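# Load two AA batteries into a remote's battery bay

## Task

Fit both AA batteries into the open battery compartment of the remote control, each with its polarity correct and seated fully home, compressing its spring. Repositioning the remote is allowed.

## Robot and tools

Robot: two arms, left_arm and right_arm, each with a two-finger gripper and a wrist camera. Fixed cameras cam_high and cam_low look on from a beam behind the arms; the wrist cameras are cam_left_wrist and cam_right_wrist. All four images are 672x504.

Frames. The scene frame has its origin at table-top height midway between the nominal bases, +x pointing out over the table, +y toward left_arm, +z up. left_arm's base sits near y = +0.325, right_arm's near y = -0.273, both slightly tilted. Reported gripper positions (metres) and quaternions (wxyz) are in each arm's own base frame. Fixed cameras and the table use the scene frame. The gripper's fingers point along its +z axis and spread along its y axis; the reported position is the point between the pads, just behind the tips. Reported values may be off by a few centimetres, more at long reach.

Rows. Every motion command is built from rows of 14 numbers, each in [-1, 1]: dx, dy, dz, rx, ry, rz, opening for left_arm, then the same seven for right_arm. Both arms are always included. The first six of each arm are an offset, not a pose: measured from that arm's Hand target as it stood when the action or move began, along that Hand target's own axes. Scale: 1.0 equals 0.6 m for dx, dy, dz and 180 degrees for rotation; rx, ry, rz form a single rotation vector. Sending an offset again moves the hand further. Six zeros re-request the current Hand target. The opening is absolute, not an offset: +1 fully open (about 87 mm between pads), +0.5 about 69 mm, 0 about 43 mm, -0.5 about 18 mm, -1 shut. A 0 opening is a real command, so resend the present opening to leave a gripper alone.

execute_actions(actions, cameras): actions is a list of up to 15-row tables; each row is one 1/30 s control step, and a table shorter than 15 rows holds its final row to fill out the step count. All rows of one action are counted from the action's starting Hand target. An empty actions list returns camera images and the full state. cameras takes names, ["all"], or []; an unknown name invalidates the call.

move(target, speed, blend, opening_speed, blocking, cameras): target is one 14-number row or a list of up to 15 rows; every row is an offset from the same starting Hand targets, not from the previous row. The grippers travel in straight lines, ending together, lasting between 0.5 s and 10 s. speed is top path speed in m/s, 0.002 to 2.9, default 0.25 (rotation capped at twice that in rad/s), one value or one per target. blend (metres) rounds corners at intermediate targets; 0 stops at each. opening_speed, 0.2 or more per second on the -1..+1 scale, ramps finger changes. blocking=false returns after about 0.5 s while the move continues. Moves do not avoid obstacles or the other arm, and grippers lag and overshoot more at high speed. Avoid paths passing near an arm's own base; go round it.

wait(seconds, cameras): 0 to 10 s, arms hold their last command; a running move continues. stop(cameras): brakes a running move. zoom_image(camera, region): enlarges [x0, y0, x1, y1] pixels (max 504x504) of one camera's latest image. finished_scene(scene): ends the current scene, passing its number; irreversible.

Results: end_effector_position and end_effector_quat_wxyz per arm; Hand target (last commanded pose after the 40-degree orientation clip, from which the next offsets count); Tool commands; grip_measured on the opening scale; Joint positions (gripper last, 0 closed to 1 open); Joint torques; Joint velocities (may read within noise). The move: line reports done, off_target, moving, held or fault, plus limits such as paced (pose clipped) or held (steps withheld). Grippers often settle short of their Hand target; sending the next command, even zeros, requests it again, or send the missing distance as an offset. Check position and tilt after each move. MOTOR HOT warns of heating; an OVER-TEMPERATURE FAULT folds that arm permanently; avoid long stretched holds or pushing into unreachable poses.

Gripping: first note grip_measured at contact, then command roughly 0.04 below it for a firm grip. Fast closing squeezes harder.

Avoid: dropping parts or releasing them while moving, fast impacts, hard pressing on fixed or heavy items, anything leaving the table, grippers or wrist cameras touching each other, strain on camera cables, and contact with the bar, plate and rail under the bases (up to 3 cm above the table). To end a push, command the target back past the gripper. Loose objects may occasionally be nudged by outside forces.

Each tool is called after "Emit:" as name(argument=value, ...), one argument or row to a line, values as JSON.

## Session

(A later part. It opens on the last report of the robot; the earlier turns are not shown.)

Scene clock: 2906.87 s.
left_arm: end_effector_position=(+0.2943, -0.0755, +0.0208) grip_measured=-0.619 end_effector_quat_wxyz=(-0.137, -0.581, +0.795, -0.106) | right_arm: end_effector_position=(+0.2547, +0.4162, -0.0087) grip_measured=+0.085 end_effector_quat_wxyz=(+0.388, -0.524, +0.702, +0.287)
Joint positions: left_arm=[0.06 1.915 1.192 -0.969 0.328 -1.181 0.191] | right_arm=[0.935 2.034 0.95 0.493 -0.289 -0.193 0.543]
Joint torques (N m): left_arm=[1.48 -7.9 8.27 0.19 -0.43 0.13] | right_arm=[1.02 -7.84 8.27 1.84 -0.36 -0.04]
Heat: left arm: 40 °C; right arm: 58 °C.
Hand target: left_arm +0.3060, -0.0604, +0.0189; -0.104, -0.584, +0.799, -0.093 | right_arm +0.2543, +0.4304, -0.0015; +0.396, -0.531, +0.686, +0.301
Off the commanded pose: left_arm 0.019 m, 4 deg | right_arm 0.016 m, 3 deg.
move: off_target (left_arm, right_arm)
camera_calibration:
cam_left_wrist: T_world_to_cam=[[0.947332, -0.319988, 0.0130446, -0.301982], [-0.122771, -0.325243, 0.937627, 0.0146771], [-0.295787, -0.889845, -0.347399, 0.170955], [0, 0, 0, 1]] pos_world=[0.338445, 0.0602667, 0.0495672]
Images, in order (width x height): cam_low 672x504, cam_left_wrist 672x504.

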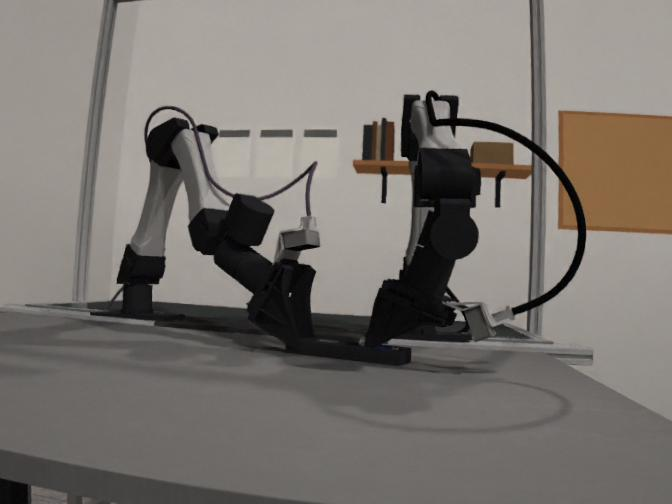

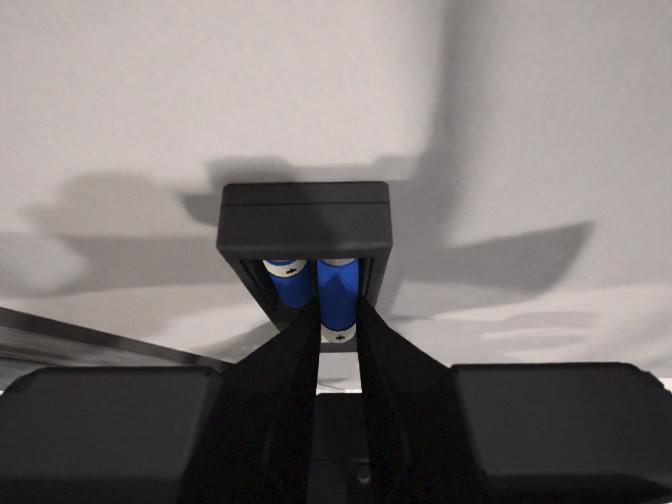

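Emit:
move(
  target=[-0.0152,0,-0.0045,0,0,0,-0.70,0,0,0,0,0,0,0.02],
  speed=0.05,
  cameras=["cam_left_wrist","cam_low"],
)

Emit:
zoom_image(
  camera="cam_low",
  region=[355, 325, 415, 370],
)

Emit:
zoom_image(
  camera="cam_left_wrist",
  region=[230, 160, 450, 380],
)

Scene clock: 2916.67 s.
left_arm: end_effector_position=(+0.2935, -0.0691, +0.0238) grip_measured=-0.619 end_effector_quat_wxyz=(-0.139, -0.579, +0.797, -0.105) | right_arm: end_effector_position=(+0.2545, +0.4197, -0.0059) grip_measured=+0.085 end_effector_quat_wxyz=(+0.392, -0.525, +0.698, +0.289)
Joint positions: left_arm=[0.08 1.915 1.204 -0.993 0.326 -1.155 0.191] | right_arm=[0.939 2.034 0.957 0.497 -0.289 -0.193 0.543]
Joint torques (N m): left_arm=[2 -6.93 9.01 0.26 -0.43 0.15] | right_arm=[0.64 -7.73 7.79 1.8 -0.37 -0.06]
Heat: left arm: 40 °C; right arm: 58 °C.
Hand target: left_arm +0.3089, -0.0513, +0.0190; -0.104, -0.584, +0.800, -0.093 | right_arm +0.2543, +0.4305, -0.0014; +0.396, -0.531, +0.686, +0.301
Off the commanded pose: left_arm 0.024 m, 4 deg | right_arm 0.012 m, 2 deg.
move: off_target (left_arm, right_arm)
camera_calibration:
cam_left_wrist: T_world_to_cam=[[0.945713, -0.324826, 0.0107064, -0.299064], [-0.121643, -0.323223, 0.938472, 0.0135653], [-0.30138, -0.888828, -0.345189, 0.179029], [0, 0, 0, 1]] pos_world=[0.338435, 0.0663666, 0.0522701]
Images, in order (width x height): cam_low 672x504, cam_left_wrist 672x504.

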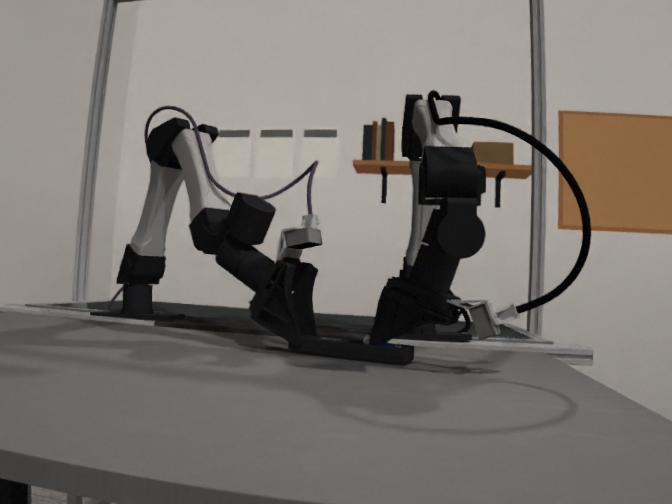

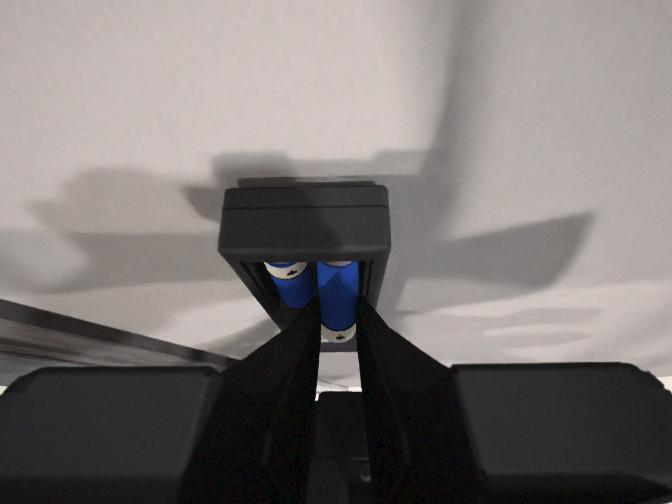

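Scaled by 8.400 from the camera's 672x504 image, which has a finer 960x720 frame.

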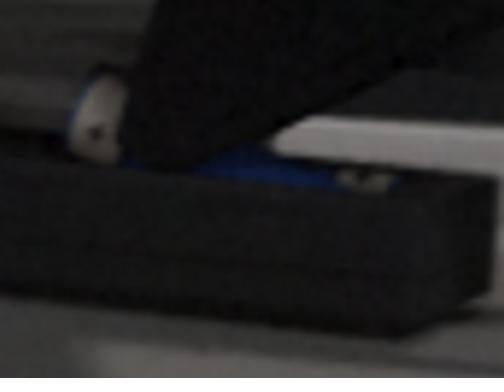

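Scaled by 2.291 from the camera's 672x504 image, which has a finer 960x720 frame.

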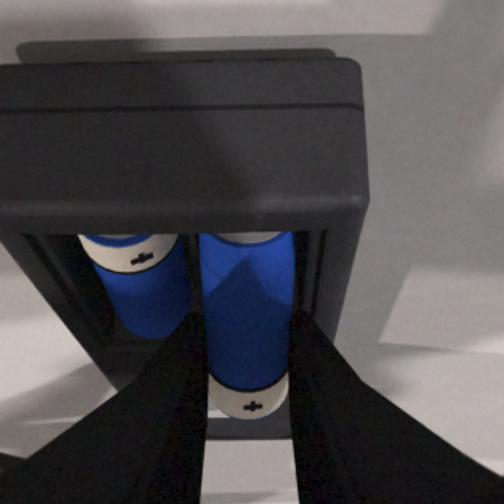

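Emit:
move(
  target=[0,0,0,0,0,0,-0.70,0.0272,0,-0.0268,0,0,0,0.02],
  speed=0.04,
  cameras=["cam_left_wrist","cam_low"],
)

Emit:
zoom_image(
  camera="cam_low",
  region=[355, 325, 415, 370],
)

Emit:
zoom_image(
  camera="cam_left_wrist",
  region=[230, 160, 450, 380],
)

Scene clock: 2937.40 s.
left_arm: end_effector_position=(+0.2899, -0.0704, +0.0252) grip_measured=-0.619 end_effector_quat_wxyz=(-0.147, -0.579, +0.795, -0.104) | right_arm: end_effector_position=(+0.2528, +0.4146, -0.0085) grip_measured=+0.085 end_effector_quat_wxyz=(+0.403, -0.525, +0.688, +0.296)
Joint positions: left_arm=[0.08 1.915 1.204 -1.009 0.332 -1.154 0.191] | right_arm=[0.931 2.034 0.906 0.576 -0.306 -0.201 0.543]
Joint torques (N m): left_arm=[2.09 -6.98 9.03 0.42 -0.5 0.12] | right_arm=[-0.51 -10.76 3.49 1.59 -0.39 -0.08]
Heat: left arm: 40 °C; right arm: 58 °C.
Hand target: left_arm +0.3089, -0.0513, +0.0190; -0.104, -0.584, +0.800, -0.093 | right_arm +0.2487, +0.4089, -0.0074; +0.396, -0.531, +0.686, +0.301
Off the commanded pose: left_arm 0.028 m, 5 deg | right_arm 0.007 m, 1 deg.
move: off_target (left_arm)
camera_calibration:
cam_left_wrist: T_world_to_cam=[[0.945744, -0.32491, -0.00127998, -0.295829], [-0.107243, -0.315877, 0.94272, 0.00769422], [-0.306703, -0.891434, -0.333583, 0.178419], [0, 0, 0, 1]] pos_world=[0.335325, 0.0653617, 0.0518855]
Images, in order (width x height): cam_low 672x504, cam_left_wrist 672x504.

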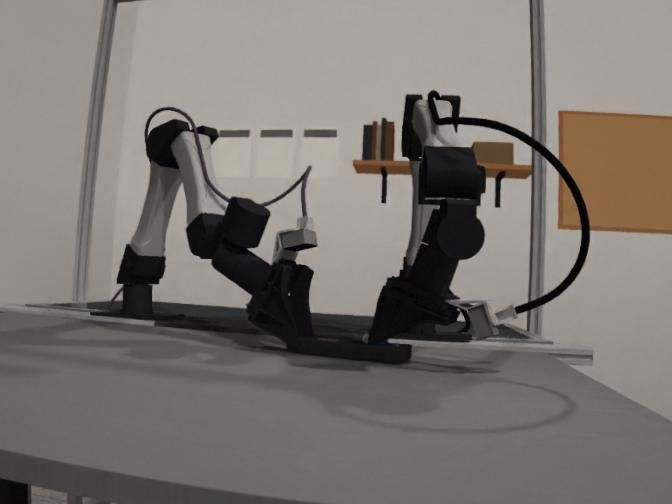

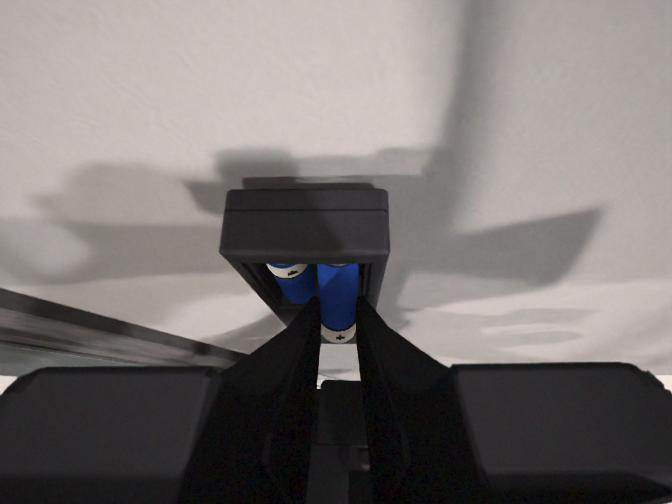

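Scaled by 8.400 from the camera's 672x504 image, which has a finer 960x720 frame.

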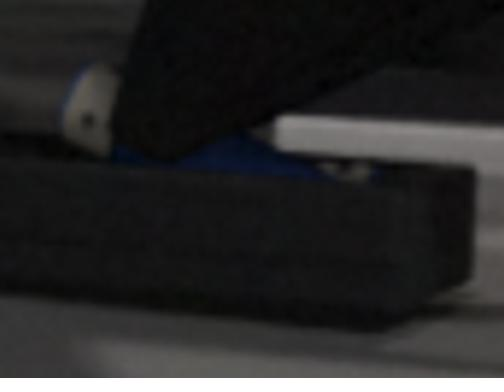

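Scaled by 2.291 from the camera's 672x504 image, which has a finer 960x720 frame.

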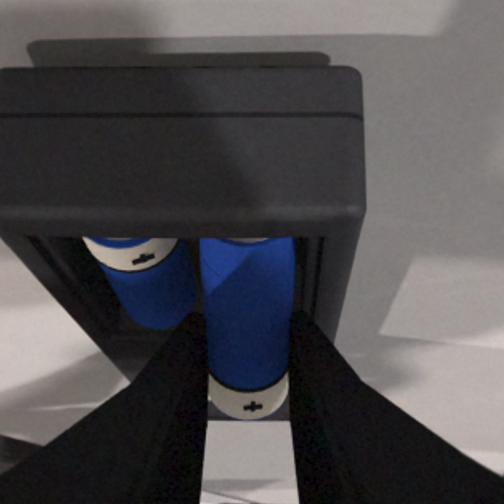

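Emit:
move(
  target=[0,0,0,0,0,0,-0.70,0.0137,0,-0.0035,0.0113,0.0142,0.0095,0.02],
  speed=0.04,
  cameras=["cam_left_wrist","cam_low"],
)

Emit:
zoom_image(
  camera="cam_low",
  region=[355, 325, 415, 370],
)

Emit:
zoom_image(
  camera="cam_left_wrist",
  region=[230, 160, 450, 380],
)

Scene clock: 2951.33 s.
left_arm: end_effector_position=(+0.2899, -0.0705, +0.0253) grip_measured=-0.619 end_effector_quat_wxyz=(-0.148, -0.579, +0.795, -0.104) | right_arm: end_effector_position=(+0.2531, +0.4143, -0.0090) grip_measured=+0.085 end_effector_quat_wxyz=(+0.403, -0.523, +0.691, +0.294)
Joint positions: left_arm=[0.08 1.915 1.204 -1.009 0.333 -1.154 0.191] | right_arm=[0.932 2.034 0.906 0.574 -0.297 -0.198 0.543]
Joint torques (N m): left_arm=[2.09 -6.95 9.01 0.38 -0.51 0.12] | right_arm=[0.31 -11.36 3.47 1.2 0.1 0.17]
Heat: left arm: 39 °C; right arm: 56 °C.
Hand target: left_arm +0.3089, -0.0513, +0.0190; -0.104, -0.584, +0.800, -0.093 | right_arm +0.2473, +0.4031, -0.0135; +0.386, -0.521, +0.707, +0.283
Off the commanded pose: left_arm 0.028 m, 5 deg | right_arm 0.013 m, 3 deg.
move: off_target (left_arm, right_arm)
camera_calibration:
cam_left_wrist: T_world_to_cam=[[0.945768, -0.324841, -0.0010121, -0.295888], [-0.107241, -0.315169, 0.942957, 0.00760209], [-0.30663, -0.89171, -0.332913, 0.178289], [0, 0, 0, 1]] pos_world=[0.335325, 0.0652613, 0.0518867]
Images, in order (width x height): cam_low 672x504, cam_left_wrist 672x504.

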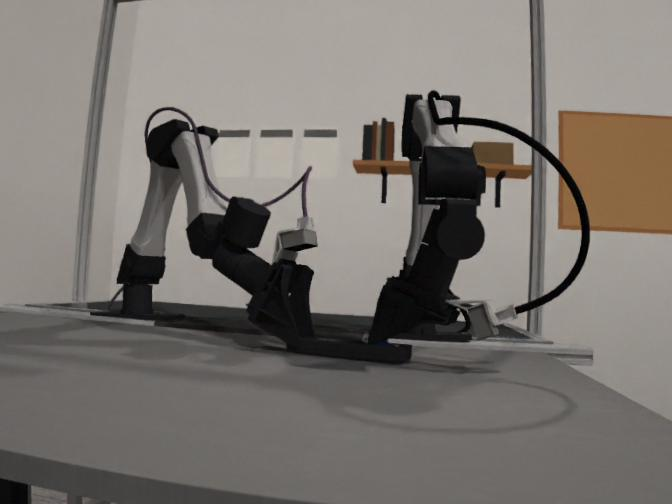

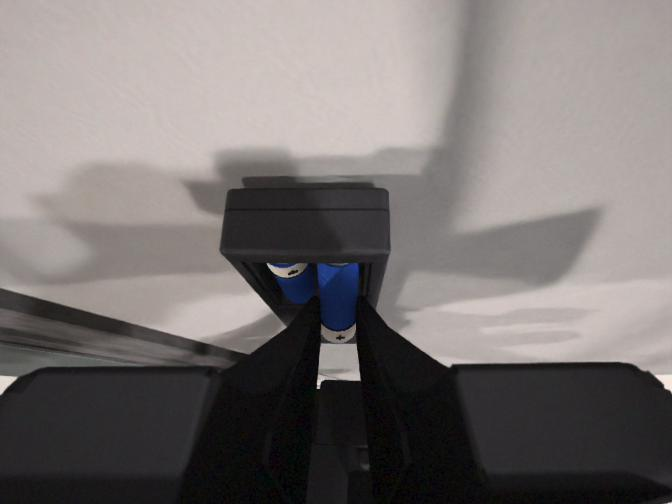

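Scaled by 8.400 from the camera's 672x504 image, which has a finer 960x720 frame.

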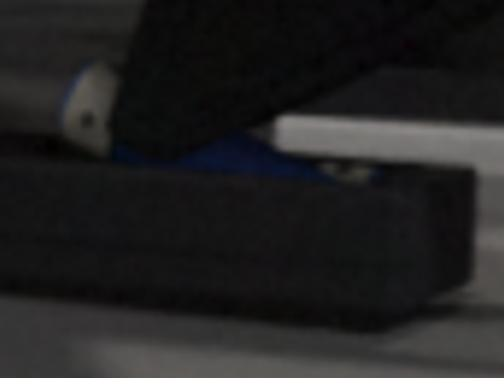

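Scaled by 2.291 from the camera's 672x504 image, which has a finer 960x720 frame.

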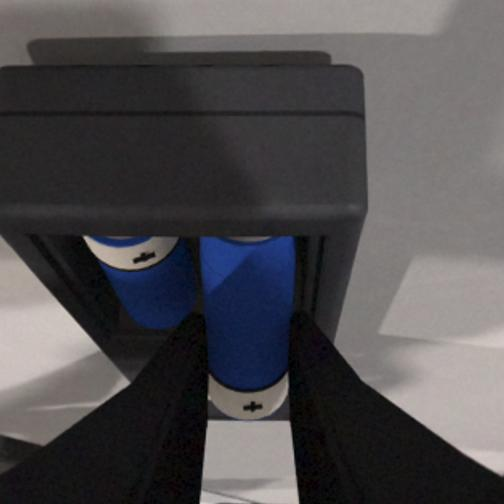

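Emit:
move(
  target=[-0.0122,-0.0025,0.0068,0,-0.033,0,-0.70,0,0,0,0,0,0,0.02],
  speed=0.04,
  cameras=["cam_left_wrist","cam_low"],
)

Emit:
zoom_image(
  camera="cam_low",
  region=[355, 325, 415, 370],
)

Emit:
zoom_image(
  camera="cam_left_wrist",
  region=[230, 160, 450, 380],
)

Scene clock: 2962.23 s.
left_arm: end_effector_position=(+0.2895, -0.0703, +0.0211) grip_measured=-0.619 end_effector_quat_wxyz=(-0.137, -0.581, +0.798, -0.084) | right_arm: end_effector_position=(+0.2523, +0.4145, -0.0092) grip_measured=+0.085 end_effector_quat_wxyz=(+0.402, -0.523, +0.692, +0.294)
Joint positions: left_arm=[0.058 1.915 1.204 -1.004 0.289 -1.179 0.191] | right_arm=[0.934 2.034 0.906 0.573 -0.297 -0.195 0.543]
Joint torques (N m): left_arm=[1.35 -8.94 7.28 0.73 -0.98 -0.04] | right_arm=[0.18 -11.41 3.43 1.2 0.08 0.12]
Heat: left arm: 39 °C; right arm: 55 °C.
Hand target: left_arm +0.3122, -0.0461, +0.0131; -0.062, -0.588, +0.804, -0.063 | right_arm +0.2473, +0.4032, -0.0134; +0.386, -0.520, +0.707, +0.283
Off the commanded pose: left_arm 0.034 m, 9 deg | right_arm 0.013 m, 3 deg.
move: off_target (left_arm, right_arm)
camera_calibration:
cam_left_wrist: T_world_to_cam=[[0.94422, -0.328566, -0.0222005, -0.294741], [-0.103008, -0.358705, 0.92775, 0.00762279], [-0.312791, -0.873713, -0.372542, 0.180723], [0, 0, 0, 1]] pos_world=[0.335614, 0.0637927, 0.0537115]
Images, in order (width x height): cam_low 672x504, cam_left_wrist 672x504.

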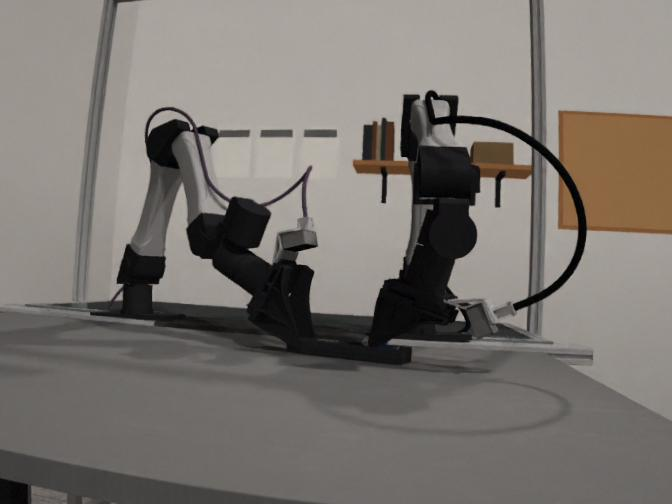

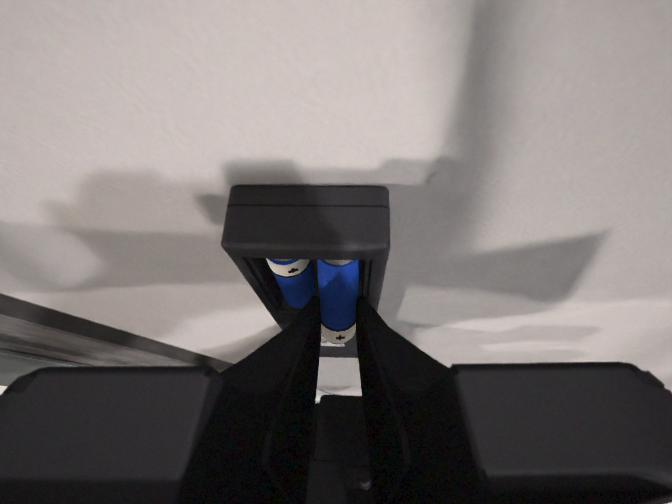

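Scaled by 8.400 from the camera's 672x504 image, which has a finer 960x720 frame.

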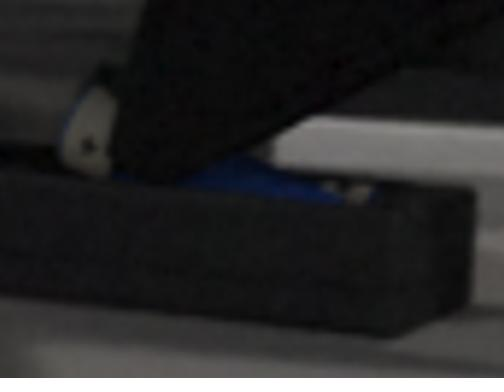

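Scaled by 2.291 from the camera's 672x504 image, which has a finer 960x720 frame.

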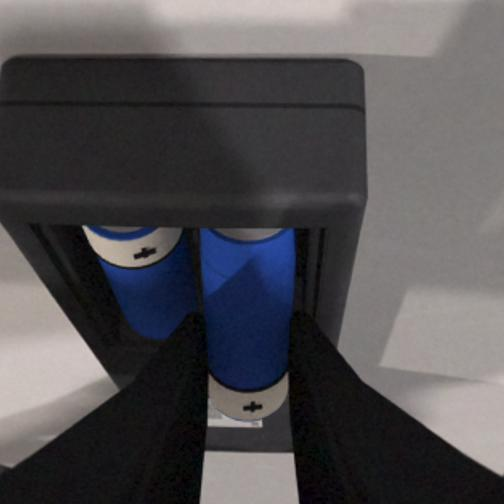

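Emit:
move(
  target=[-0.0075,0,0.0038,0,-0.044,0,-0.70,0,0,0,0,0,0,0.02],
  speed=0.04,
  cameras=["cam_left_wrist","cam_low"],
)

Emit:
zoom_image(
  camera="cam_low",
  region=[355, 325, 415, 370],
)

Emit:
zoom_image(
  camera="cam_left_wrist",
  region=[230, 160, 450, 380],
)

Scene clock: 2983.97 s.
left_arm: end_effector_position=(+0.2897, -0.0713, +0.0202) grip_measured=-0.619 end_effector_quat_wxyz=(-0.096, -0.582, +0.806, -0.048) | right_arm: end_effector_position=(+0.2518, +0.4145, -0.0094) grip_measured=+0.085 end_effector_quat_wxyz=(+0.400, -0.519, +0.695, +0.296)
Joint positions: left_arm=[0.002 1.877 1.192 -0.987 0.19 -1.239 0.191] | right_arm=[0.934 2.034 0.906 0.572 -0.297 -0.184 0.543]
Joint torques (N m): left_arm=[1.31 -9.31 5.53 1.01 -1.33 -0.09] | right_arm=[0.21 -11.37 3.43 1.22 0.09 0.01]
Heat: left arm: 41 °C; right arm: 53 °C.
Hand target: left_arm +0.3135, -0.0423, +0.0101; -0.007, -0.591, +0.806, -0.022 | right_arm +0.2473, +0.4032, -0.0134; +0.386, -0.520, +0.707, +0.283
Off the commanded pose: left_arm 0.039 m, 11 deg | right_arm 0.013 m, 3 deg.
move: off_target (left_arm, right_arm)
camera_calibration:
cam_left_wrist: T_world_to_cam=[[0.941624, -0.33497, -0.0337497, -0.294811], [-0.129712, -0.453472, 0.881781, 0.0100839], [-0.310675, -0.825929, -0.47045, 0.184467], [0, 0, 0, 1]] pos_world=[0.336218, 0.0581766, 0.0679409]
Images, in order (width x height): cam_low 672x504, cam_left_wrist 672x504.

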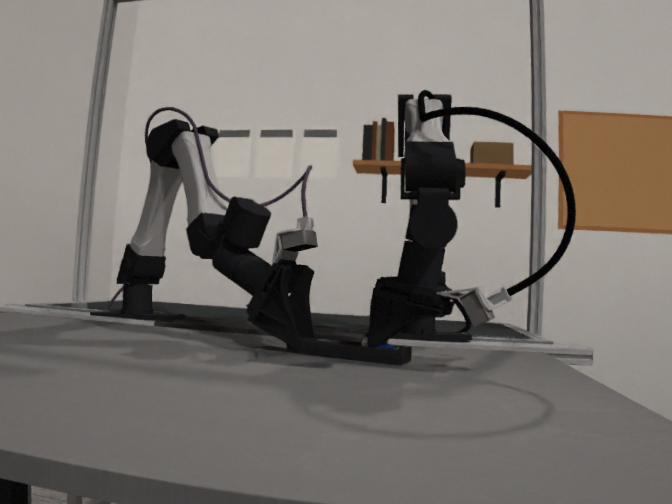

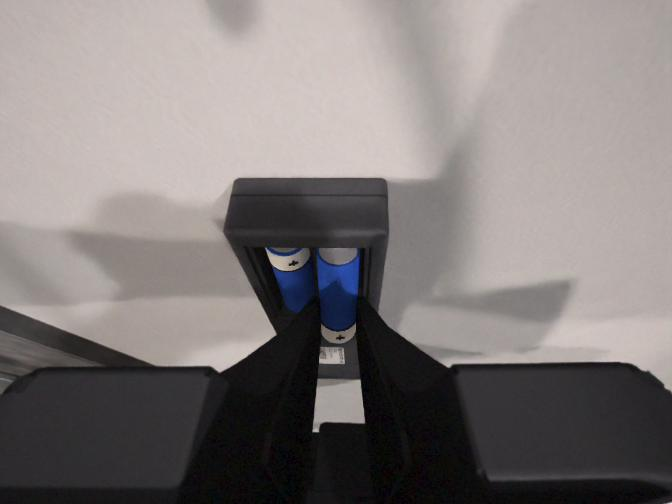

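Scaled by 8.400 from the camera's 672x504 image, which has a finer 960x720 frame.

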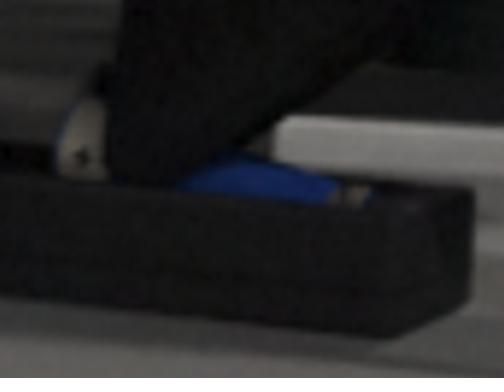

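Scaled by 2.291 from the camera's 672x504 image, which has a finer 960x720 frame.

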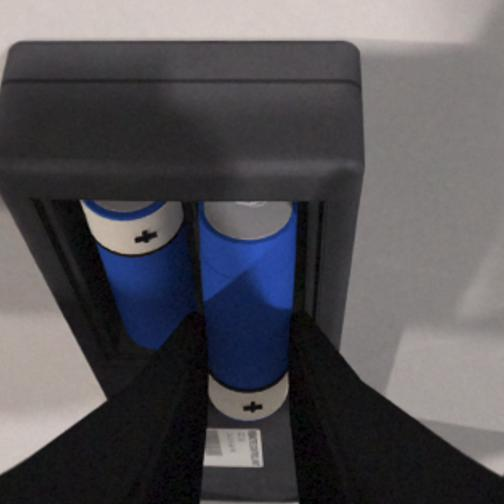

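Emit:
move(
  target=[0.0413,0.0139,-0.0123,-0.0201,0.0556,0.0034,-0.70,0,0,0,0,0,0,0.02],
  speed=0.06,
  cameras=["cam_left_wrist","cam_low"],
)

Emit:
zoom_image(
  camera="cam_low",
  region=[355, 325, 415, 370],
)

Emit:
zoom_image(
  camera="cam_left_wrist",
  region=[230, 160, 450, 380],
)

Scene clock: 3006.00 s.
left_arm: end_effector_position=(+0.2889, -0.0734, +0.0211) grip_measured=-0.619 end_effector_quat_wxyz=(-0.110, -0.579, +0.806, -0.055) | right_arm: end_effector_position=(+0.2517, +0.4144, -0.0096) grip_measured=+0.085 end_effector_quat_wxyz=(+0.400, -0.519, +0.695, +0.296)
Joint positions: left_arm=[0.01 1.891 1.202 -1.001 0.218 -1.223 0.191] | right_arm=[0.934 2.034 0.906 0.571 -0.297 -0.184 0.543]
Joint torques (N m): left_arm=[1.47 -6.38 8.43 0.09 -0.21 0.16] | right_arm=[0.17 -11.38 3.47 1.22 0.08 0]
Heat: left arm: 43 °C; right arm: 52 °C.
Hand target: left_arm +0.2981, -0.0631, +0.0181; -0.095, -0.582, +0.806, -0.048 | right_arm +0.2473, +0.4032, -0.0135; +0.386, -0.520, +0.707, +0.283
Off the commanded pose: left_arm 0.014 m, 2 deg | right_arm 0.013 m, 3 deg.
move: off_target (left_arm, right_arm)
camera_calibration:
cam_left_wrist: T_world_to_cam=[[0.93922, -0.341363, -0.0365824, -0.294462], [-0.120098, -0.426506, 0.896476, 0.00710173], [-0.321626, -0.837594, -0.44158, 0.184627], [0, 0, 0, 1]] pos_world=[0.336798, 0.057153, 0.0643889]
Images, in order (width x height): cam_low 672x504, cam_left_wrist 672x504.

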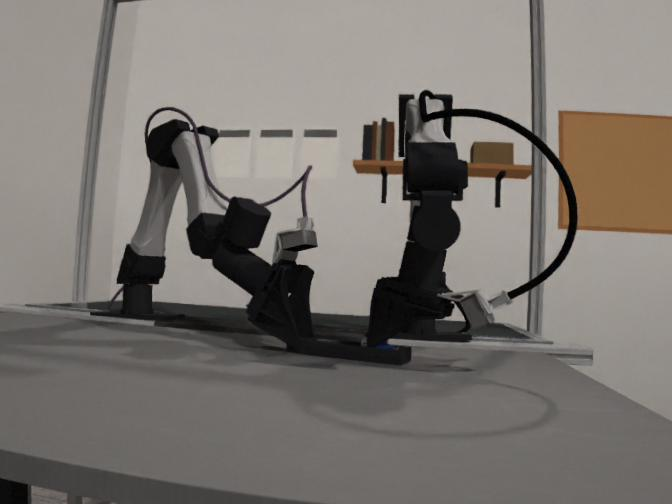

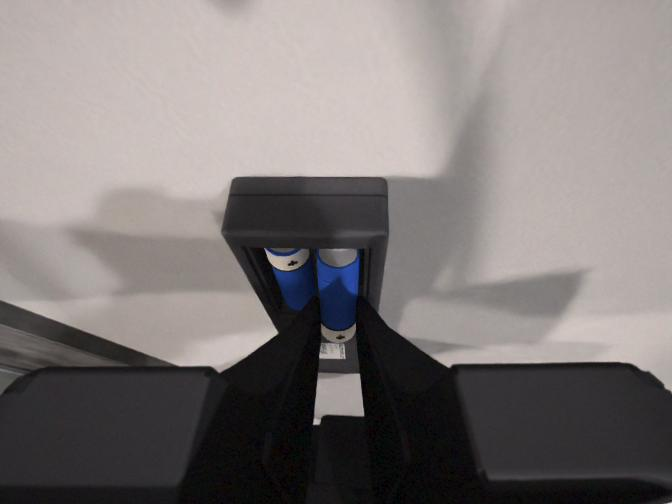

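Scaled by 8.400 from the camera's 672x504 image, which has a finer 960x720 frame.

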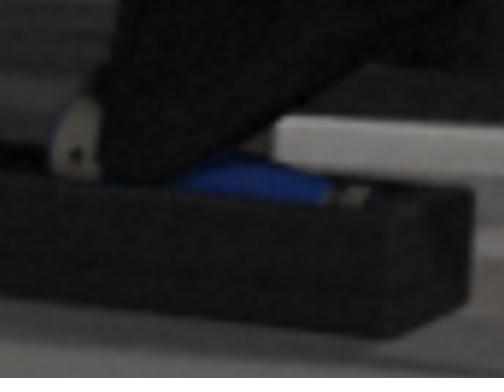

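Scaled by 2.291 from the camera's 672x504 image, which has a finer 960x720 frame.

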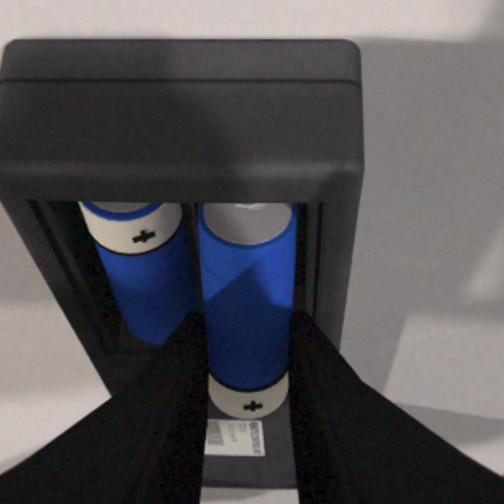

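Emit:
move(
  target=[-0.0169,0.0019,-0.0020,0,-0.033,0,-0.70,0,0,0,0,0,0,0.02],
  speed=0.06,
  cameras=["cam_low"],
)

Emit:
zoom_image(
  camera="cam_low",
  region=[355, 325, 415, 370],
)

Scene clock: 3019.97 s.
left_arm: end_effector_position=(+0.2886, -0.0729, +0.0203) grip_measured=-0.619 end_effector_quat_wxyz=(-0.106, -0.579, +0.807, -0.048) | right_arm: end_effector_position=(+0.2517, +0.4144, -0.0096) grip_measured=+0.085 end_effector_quat_wxyz=(+0.400, -0.519, +0.695, +0.296)
Joint positions: left_arm=[0.002 1.891 1.204 -1.003 0.201 -1.23 0.191] | right_arm=[0.934 2.034 0.906 0.571 -0.297 -0.184 0.543]
Joint torques (N m): left_arm=[0.46 -8.84 7.2 0.28 -0.97 -0.04] | right_arm=[0.18 -11.37 3.44 1.21 0.09 0]
Heat: left arm: 42 °C; right arm: 53 °C.
Hand target: left_arm +0.3001, -0.0531, +0.0172; -0.054, -0.584, +0.810, -0.017 | right_arm +0.2473, +0.4032, -0.0135; +0.386, -0.520, +0.707, +0.283
Off the commanded pose: left_arm 0.023 m, 7 deg | right_arm 0.013 m, 3 deg.
move: off_target (left_arm, right_arm)
Images, in order (width x height): cam_low 672x504.

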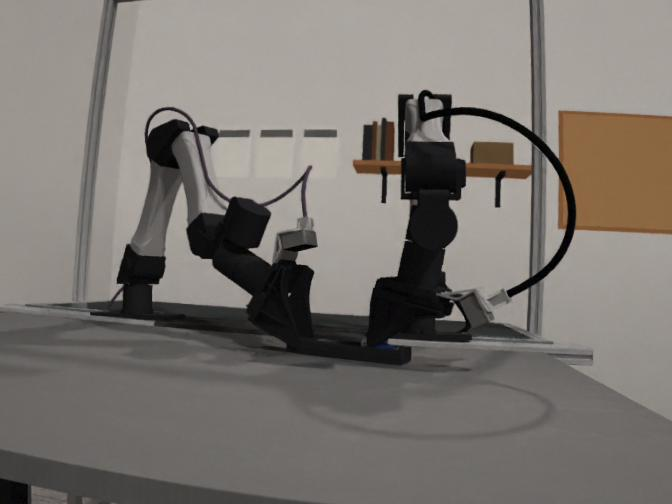

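Scaled by 8.400 from the camera's 672x504 image, which has a finer 960x720 frame.

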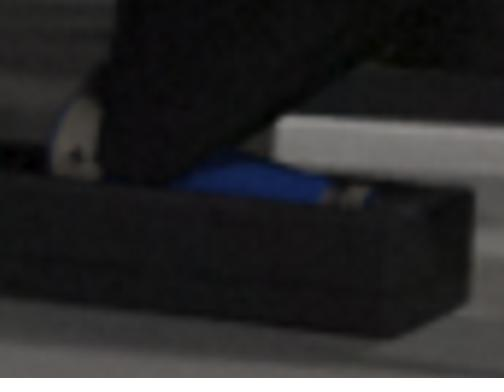

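Emit:
move(
  target=[-0.0198,0.0015,-0.0021,0,0,0,-0.70,0,0,0,0,0,0,0.02],
  speed=0.06,
  cameras=["cam_low"],
)

Emit:
zoom_image(
  camera="cam_low",
  region=[355, 325, 415, 370],
)

Scene clock: 3026.20 s.
left_arm: end_effector_position=(+0.2878, -0.0700, +0.0206) grip_measured=-0.619 end_effector_quat_wxyz=(-0.107, -0.576, +0.809, -0.047) | right_arm: end_effector_position=(+0.2511, +0.4148, -0.0096) grip_measured=+0.085 end_effector_quat_wxyz=(+0.399, -0.520, +0.694, +0.297)
Joint positions: left_arm=[0.01 1.891 1.205 -1.008 0.199 -1.215 0.191] | right_arm=[0.936 2.034 0.906 0.571 -0.297 -0.184 0.543]
Joint torques (N m): left_arm=[2.74 -8.06 8.47 0.25 -1.01 0.12] | right_arm=[0.13 -11.4 3.47 1.22 0.09 0.01]
Heat: left arm: 42 °C; right arm: 53 °C.
Hand target: left_arm +0.3032, -0.0415, +0.0172; -0.054, -0.584, +0.810, -0.018 | right_arm +0.2471, +0.4032, -0.0135; +0.386, -0.521, +0.707, +0.283
Off the commanded pose: left_arm 0.033 m, 7 deg | right_arm 0.013 m, 3 deg.
move: off_target (left_arm, right_arm)
Images, in order (width x height): cam_low 672x504.

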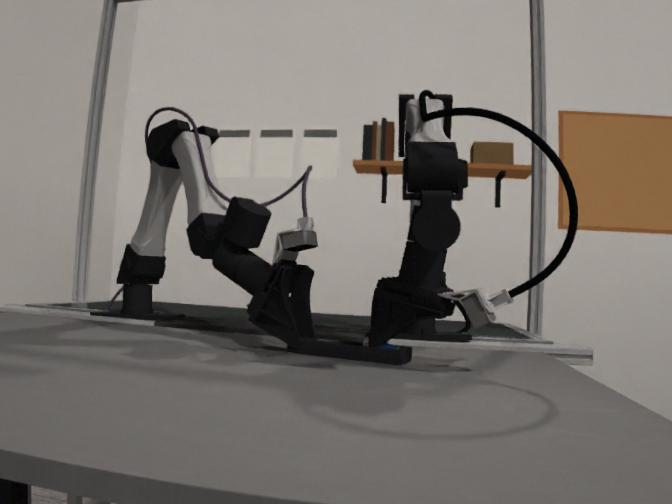

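Scaled by 8.400 from the camera's 672x504 image, which has a finer 960x720 frame.

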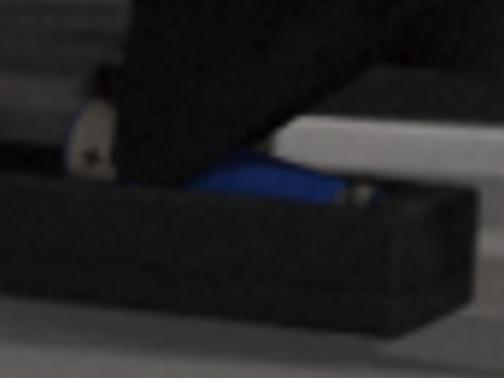

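Emit:
move(
  target=[0.0165,-0.0012,0.0018,0,0,0,-0.70,0,0,0,0,0,0,0.02],
  speed=0.06,
)

Emit:
move(
  target=[0,0,0,0,0,0,-0.35,0,0,0,0,0,0,0.02],
  speed=0.06,
  opening_speed=0.25,
  cameras=["cam_left_wrist","cam_low"],
)

Emit:
zoom_image(
  camera="cam_low",
  region=[355, 325, 415, 370],
)

Emit:
zoom_image(
  camera="cam_left_wrist",
  region=[230, 160, 450, 380],
)

Scene clock: 3042.67 s.
left_arm: end_effector_position=(+0.2872, -0.0717, +0.0201) grip_measured=-0.619 end_effector_quat_wxyz=(-0.105, -0.576, +0.810, -0.043) | right_arm: end_effector_position=(+0.2511, +0.4148, -0.0096) grip_measured=+0.085 end_effector_quat_wxyz=(+0.399, -0.520, +0.694, +0.297)
Joint positions: left_arm=[0.001 1.891 1.205 -1.009 0.192 -1.223 0.191] | right_arm=[0.936 2.034 0.906 0.571 -0.297 -0.184 0.543]
Joint torques (N m): left_arm=[1.09 -8.7 7.25 0.33 -0.9 -0.03] | right_arm=[0.08 -11.4 3.51 1.22 0.08 0]
Heat: left arm: 42 °C; right arm: 54 °C.
Hand target: left_arm +0.3007, -0.0512, +0.0172; -0.054, -0.584, +0.810, -0.018 | right_arm +0.2471, +0.4032, -0.0135; +0.386, -0.521, +0.707, +0.283
Off the commanded pose: left_arm 0.025 m, 7 deg | right_arm 0.013 m, 3 deg.
move: off_target (left_arm, right_arm)

Scene clock: 3044.27 s.
left_arm: end_effector_position=(+0.2840, -0.0654, +0.0187) grip_measured=-0.350 end_effector_quat_wxyz=(-0.100, -0.577, +0.810, -0.024) | right_arm: end_effector_position=(+0.2511, +0.4147, -0.0097) grip_measured=+0.085 end_effector_quat_wxyz=(+0.399, -0.520, +0.695, +0.296)
Joint positions: left_arm=[0.001 1.891 1.208 -1.025 0.155 -1.227 0.325] | right_arm=[0.936 2.034 0.906 0.571 -0.296 -0.184 0.543]
Joint torques (N m): left_arm=[0.98 -8.66 6.97 0.46 -0.56 -0.02] | right_arm=[0.09 -11.48 3.47 1.23 0.09 0]
Heat: left arm: 42 °C; right arm: 54 °C.
Hand target: left_arm +0.3006, -0.0512, +0.0172; -0.054, -0.584, +0.810, -0.018 | right_arm +0.2472, +0.4033, -0.0134; +0.386, -0.521, +0.707, +0.283
Off the commanded pose: left_arm 0.022 m, 5 deg | right_arm 0.013 m, 3 deg.
move: off_target (left_arm, right_arm)
camera_calibration:
cam_left_wrist: T_world_to_cam=[[0.933829, -0.349347, -0.0769417, -0.285425], [-0.108213, -0.480892, 0.870076, 0.0055551], [-0.340959, -0.804177, -0.486875, 0.197159], [0, 0, 0, 1]] pos_world=[0.334362, 0.0615098, 0.0691973]
Images, in order (width x height): cam_low 672x504, cam_left_wrist 672x504.

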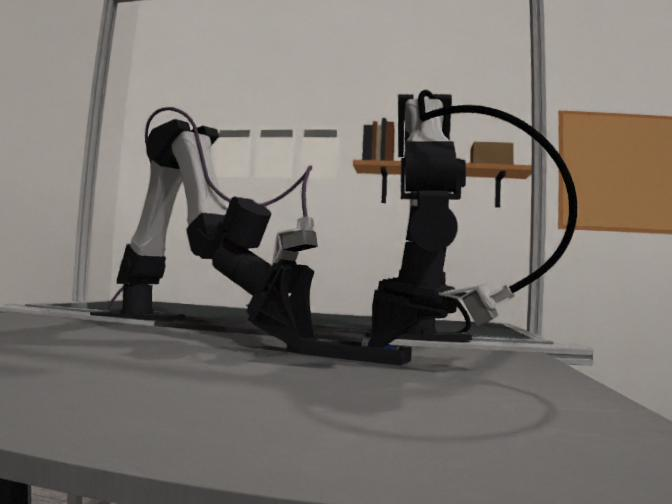

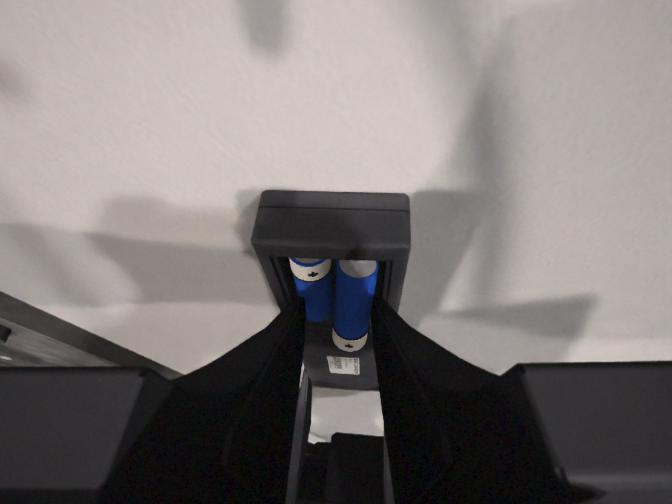

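Scaled by 8.400 from the camera's 672x504 image, which has a finer 960x720 frame.

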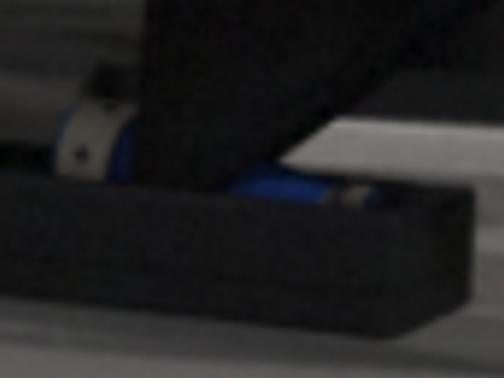

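Scaled by 2.291 from the camera's 672x504 image, which has a finer 960x720 frame.

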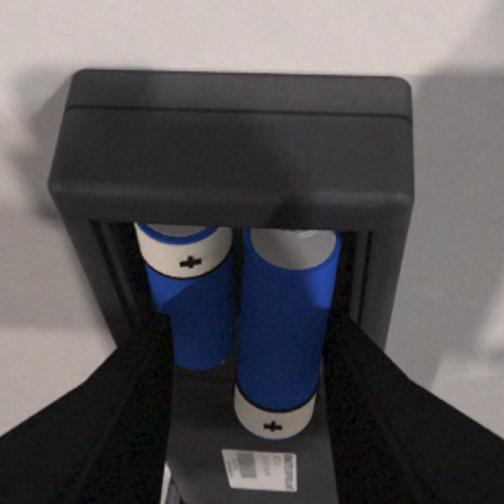

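Emit:
move(
  target=[
    [0.036,0.0202,-0.042,0,0,0,-0.35,0,0,0,0,0,0,0.02],
    [-0.0052,0.0122,-0.0887,0.0115,-0.0343,-0.0134,-0.35,0,0,0,0,0,0,0.02],
  ],
  speed=0.1,
  blend=[0.01,0],
  cameras=["cam_left_wrist","cam_low","cam_high"],
)

Emit:
zoom_image(
  camera="cam_left_wrist",
  region=[230, 60, 450, 350],
)

Emit:
zoom_image(
  camera="cam_low",
  region=[355, 325, 415, 370],
)

Scene clock: 3059.47 s.
left_arm: end_effector_position=(+0.2924, -0.0462, +0.0567) grip_measured=-0.350 end_effector_quat_wxyz=(-0.020, -0.595, +0.803, +0.005) | right_arm: end_effector_position=(+0.2511, +0.4147, -0.0097) grip_measured=+0.085 end_effector_quat_wxyz=(+0.399, -0.520, +0.695, +0.296)
Joint positions: left_arm=[-0.012 1.766 1.254 -1.097 0.016 -1.287 0.325] | right_arm=[0.936 2.034 0.906 0.571 -0.296 -0.184 0.543]
Joint torques (N m): left_arm=[0.61 -9.5 8.7 0.04 -0.17 -0.02] | right_arm=[0.01 -11.36 3.48 1.21 0.09 0.01]
Heat: left arm: 42 °C; right arm: 55 °C.
Hand target: left_arm +0.2982, -0.0410, +0.0699; +0.000, -0.602, +0.799, +0.000 | right_arm +0.2472, +0.4032, -0.0134; +0.386, -0.521, +0.707, +0.283
Off the commanded pose: left_arm 0.015 m, 3 deg | right_arm 0.013 m, 3 deg.
move: off_target (left_arm, right_arm)
camera_calibration:
cam_left_wrist: T_world_to_cam=[[0.950467, -0.308913, -0.0344204, -0.289061], [-0.16807, -0.60393, 0.779115, -0.000307719], [-0.261467, -0.734739, -0.625935, 0.221888], [0, 0, 0, 1]] pos_world=[0.332707, 0.0735494, 0.129178]
Images, in order (width x height): cam_high 672x504, cam_low 672x504, cam_left_wrist 672x504.

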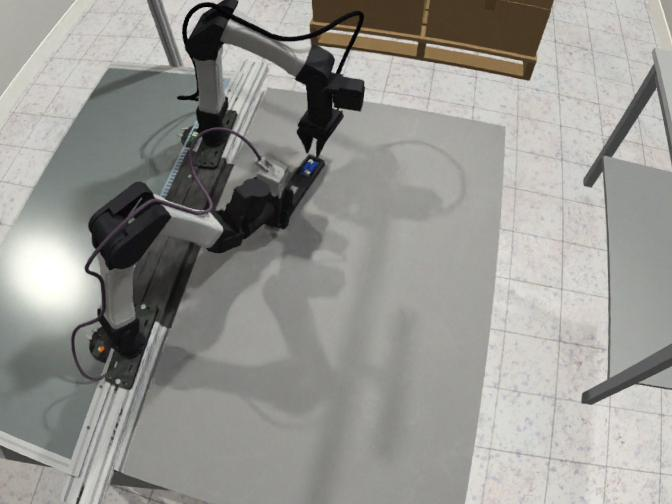

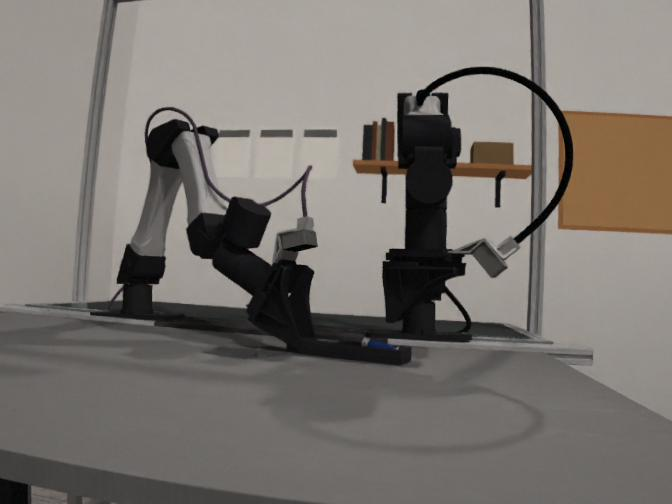

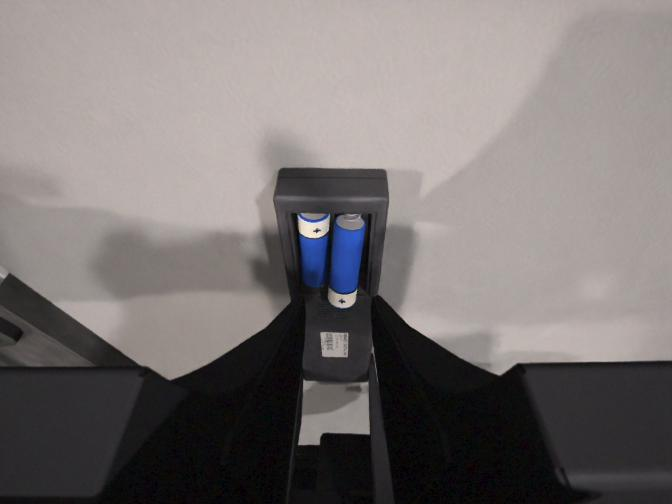

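Scaled by 1.738 from the camera's 672x504 image, which has a finer 960x720 frame.

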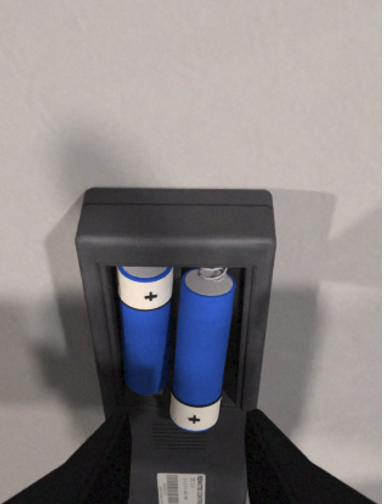

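Scaled by 8.400 from the camera's 672x504 image, which has a finer 960x720 frame.

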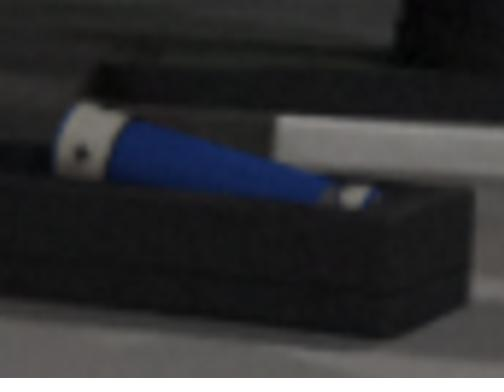

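Emit:
move(
  target=[
    [0.0699,-0.0038,0.0498,0.01,0,0.0111,-0.35,0,0,0,0,0,0,0.02],
    [0.0699,-0.0038,0.0887,0.01,0,0.0111,-0.35,0,0,0,0,0,0,0.02],
  ],
  speed=0.1,
  cameras=["cam_left_wrist","cam_low"],
)

Emit:
zoom_image(
  camera="cam_left_wrist",
  region=[230, 110, 450, 400],
)

Emit:
zoom_image(
  camera="cam_low",
  region=[355, 325, 415, 370],
)

Scene clock: 3120.53 s.
left_arm: end_effector_position=(+0.2775, -0.0820, +0.0190) grip_measured=-0.350 end_effector_quat_wxyz=(-0.011, -0.584, +0.812, +0.001) | right_arm: end_effector_position=(+0.2511, +0.4147, -0.0097) grip_measured=+0.085 end_effector_quat_wxyz=(+0.399, -0.520, +0.695, +0.296)
Joint positions: left_arm=[-0.137 1.757 1.087 -0.918 0.015 -1.384 0.325] | right_arm=[0.936 2.034 0.906 0.571 -0.296 -0.184 0.543]
Joint torques (N m): left_arm=[-0.14 -7.04 5.35 0.76 -0.11 -0.02] | right_arm=[0.1 -11.38 3.51 1.23 0.08 0]
Heat: left arm: 46 °C; right arm: 56 °C.
Hand target: left_arm +0.2888, -0.0819, +0.0167; +0.010, -0.588, +0.809, -0.012 | right_arm +0.2472, +0.4032, -0.0134; +0.386, -0.521, +0.707, +0.283
Off the commanded pose: left_arm 0.011 m, 3 deg | right_arm 0.013 m, 3 deg.
move: off_target (left_arm, right_arm)
camera_calibration:
cam_left_wrist: T_world_to_cam=[[0.942219, -0.33457, -0.0169035, -0.287492], [-0.199461, -0.600833, 0.77409, 0.0139498], [-0.269143, -0.725991, -0.63285, 0.171021], [0, 0, 0, 1]] pos_world=[0.319693, 0.0363548, 0.0925726]
Images, in order (width x height): cam_low 672x504, cam_left_wrist 672x504.

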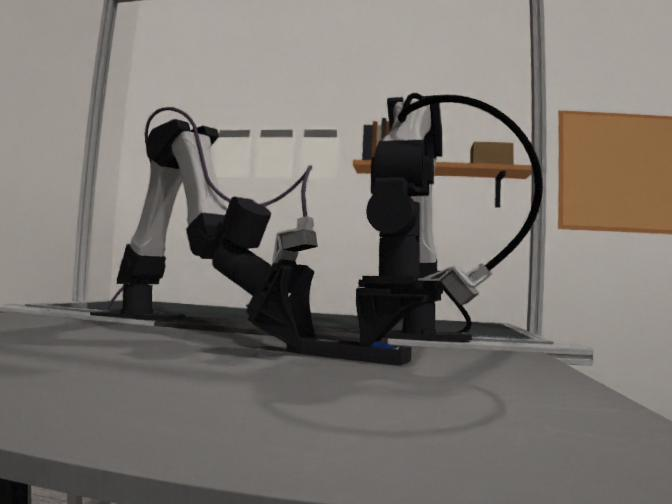

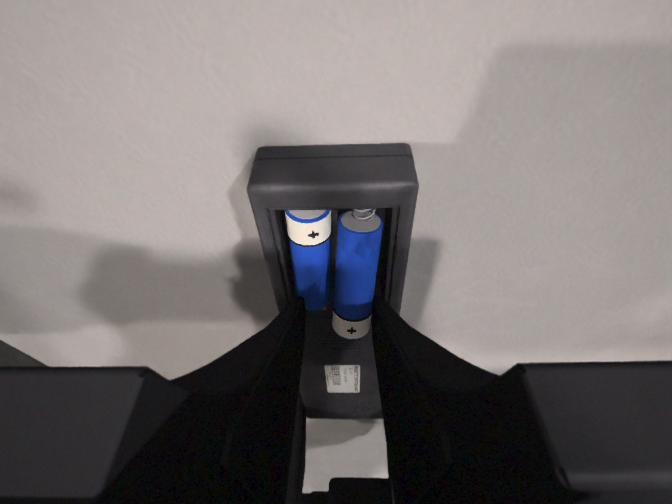

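Scaled by 1.738 from the camera's 672x504 image, which has a finer 960x720 frame.

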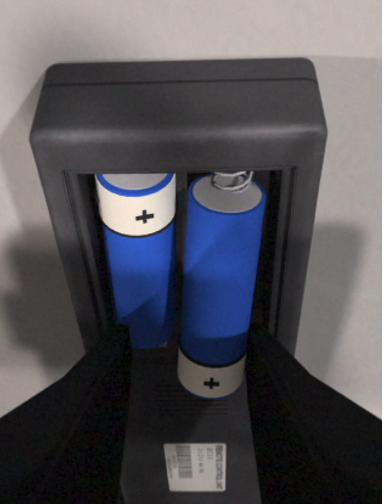

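Scaled by 8.400 from the camera's 672x504 image, which has a finer 960x720 frame.

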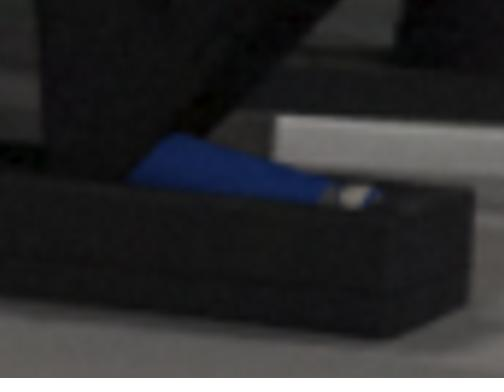

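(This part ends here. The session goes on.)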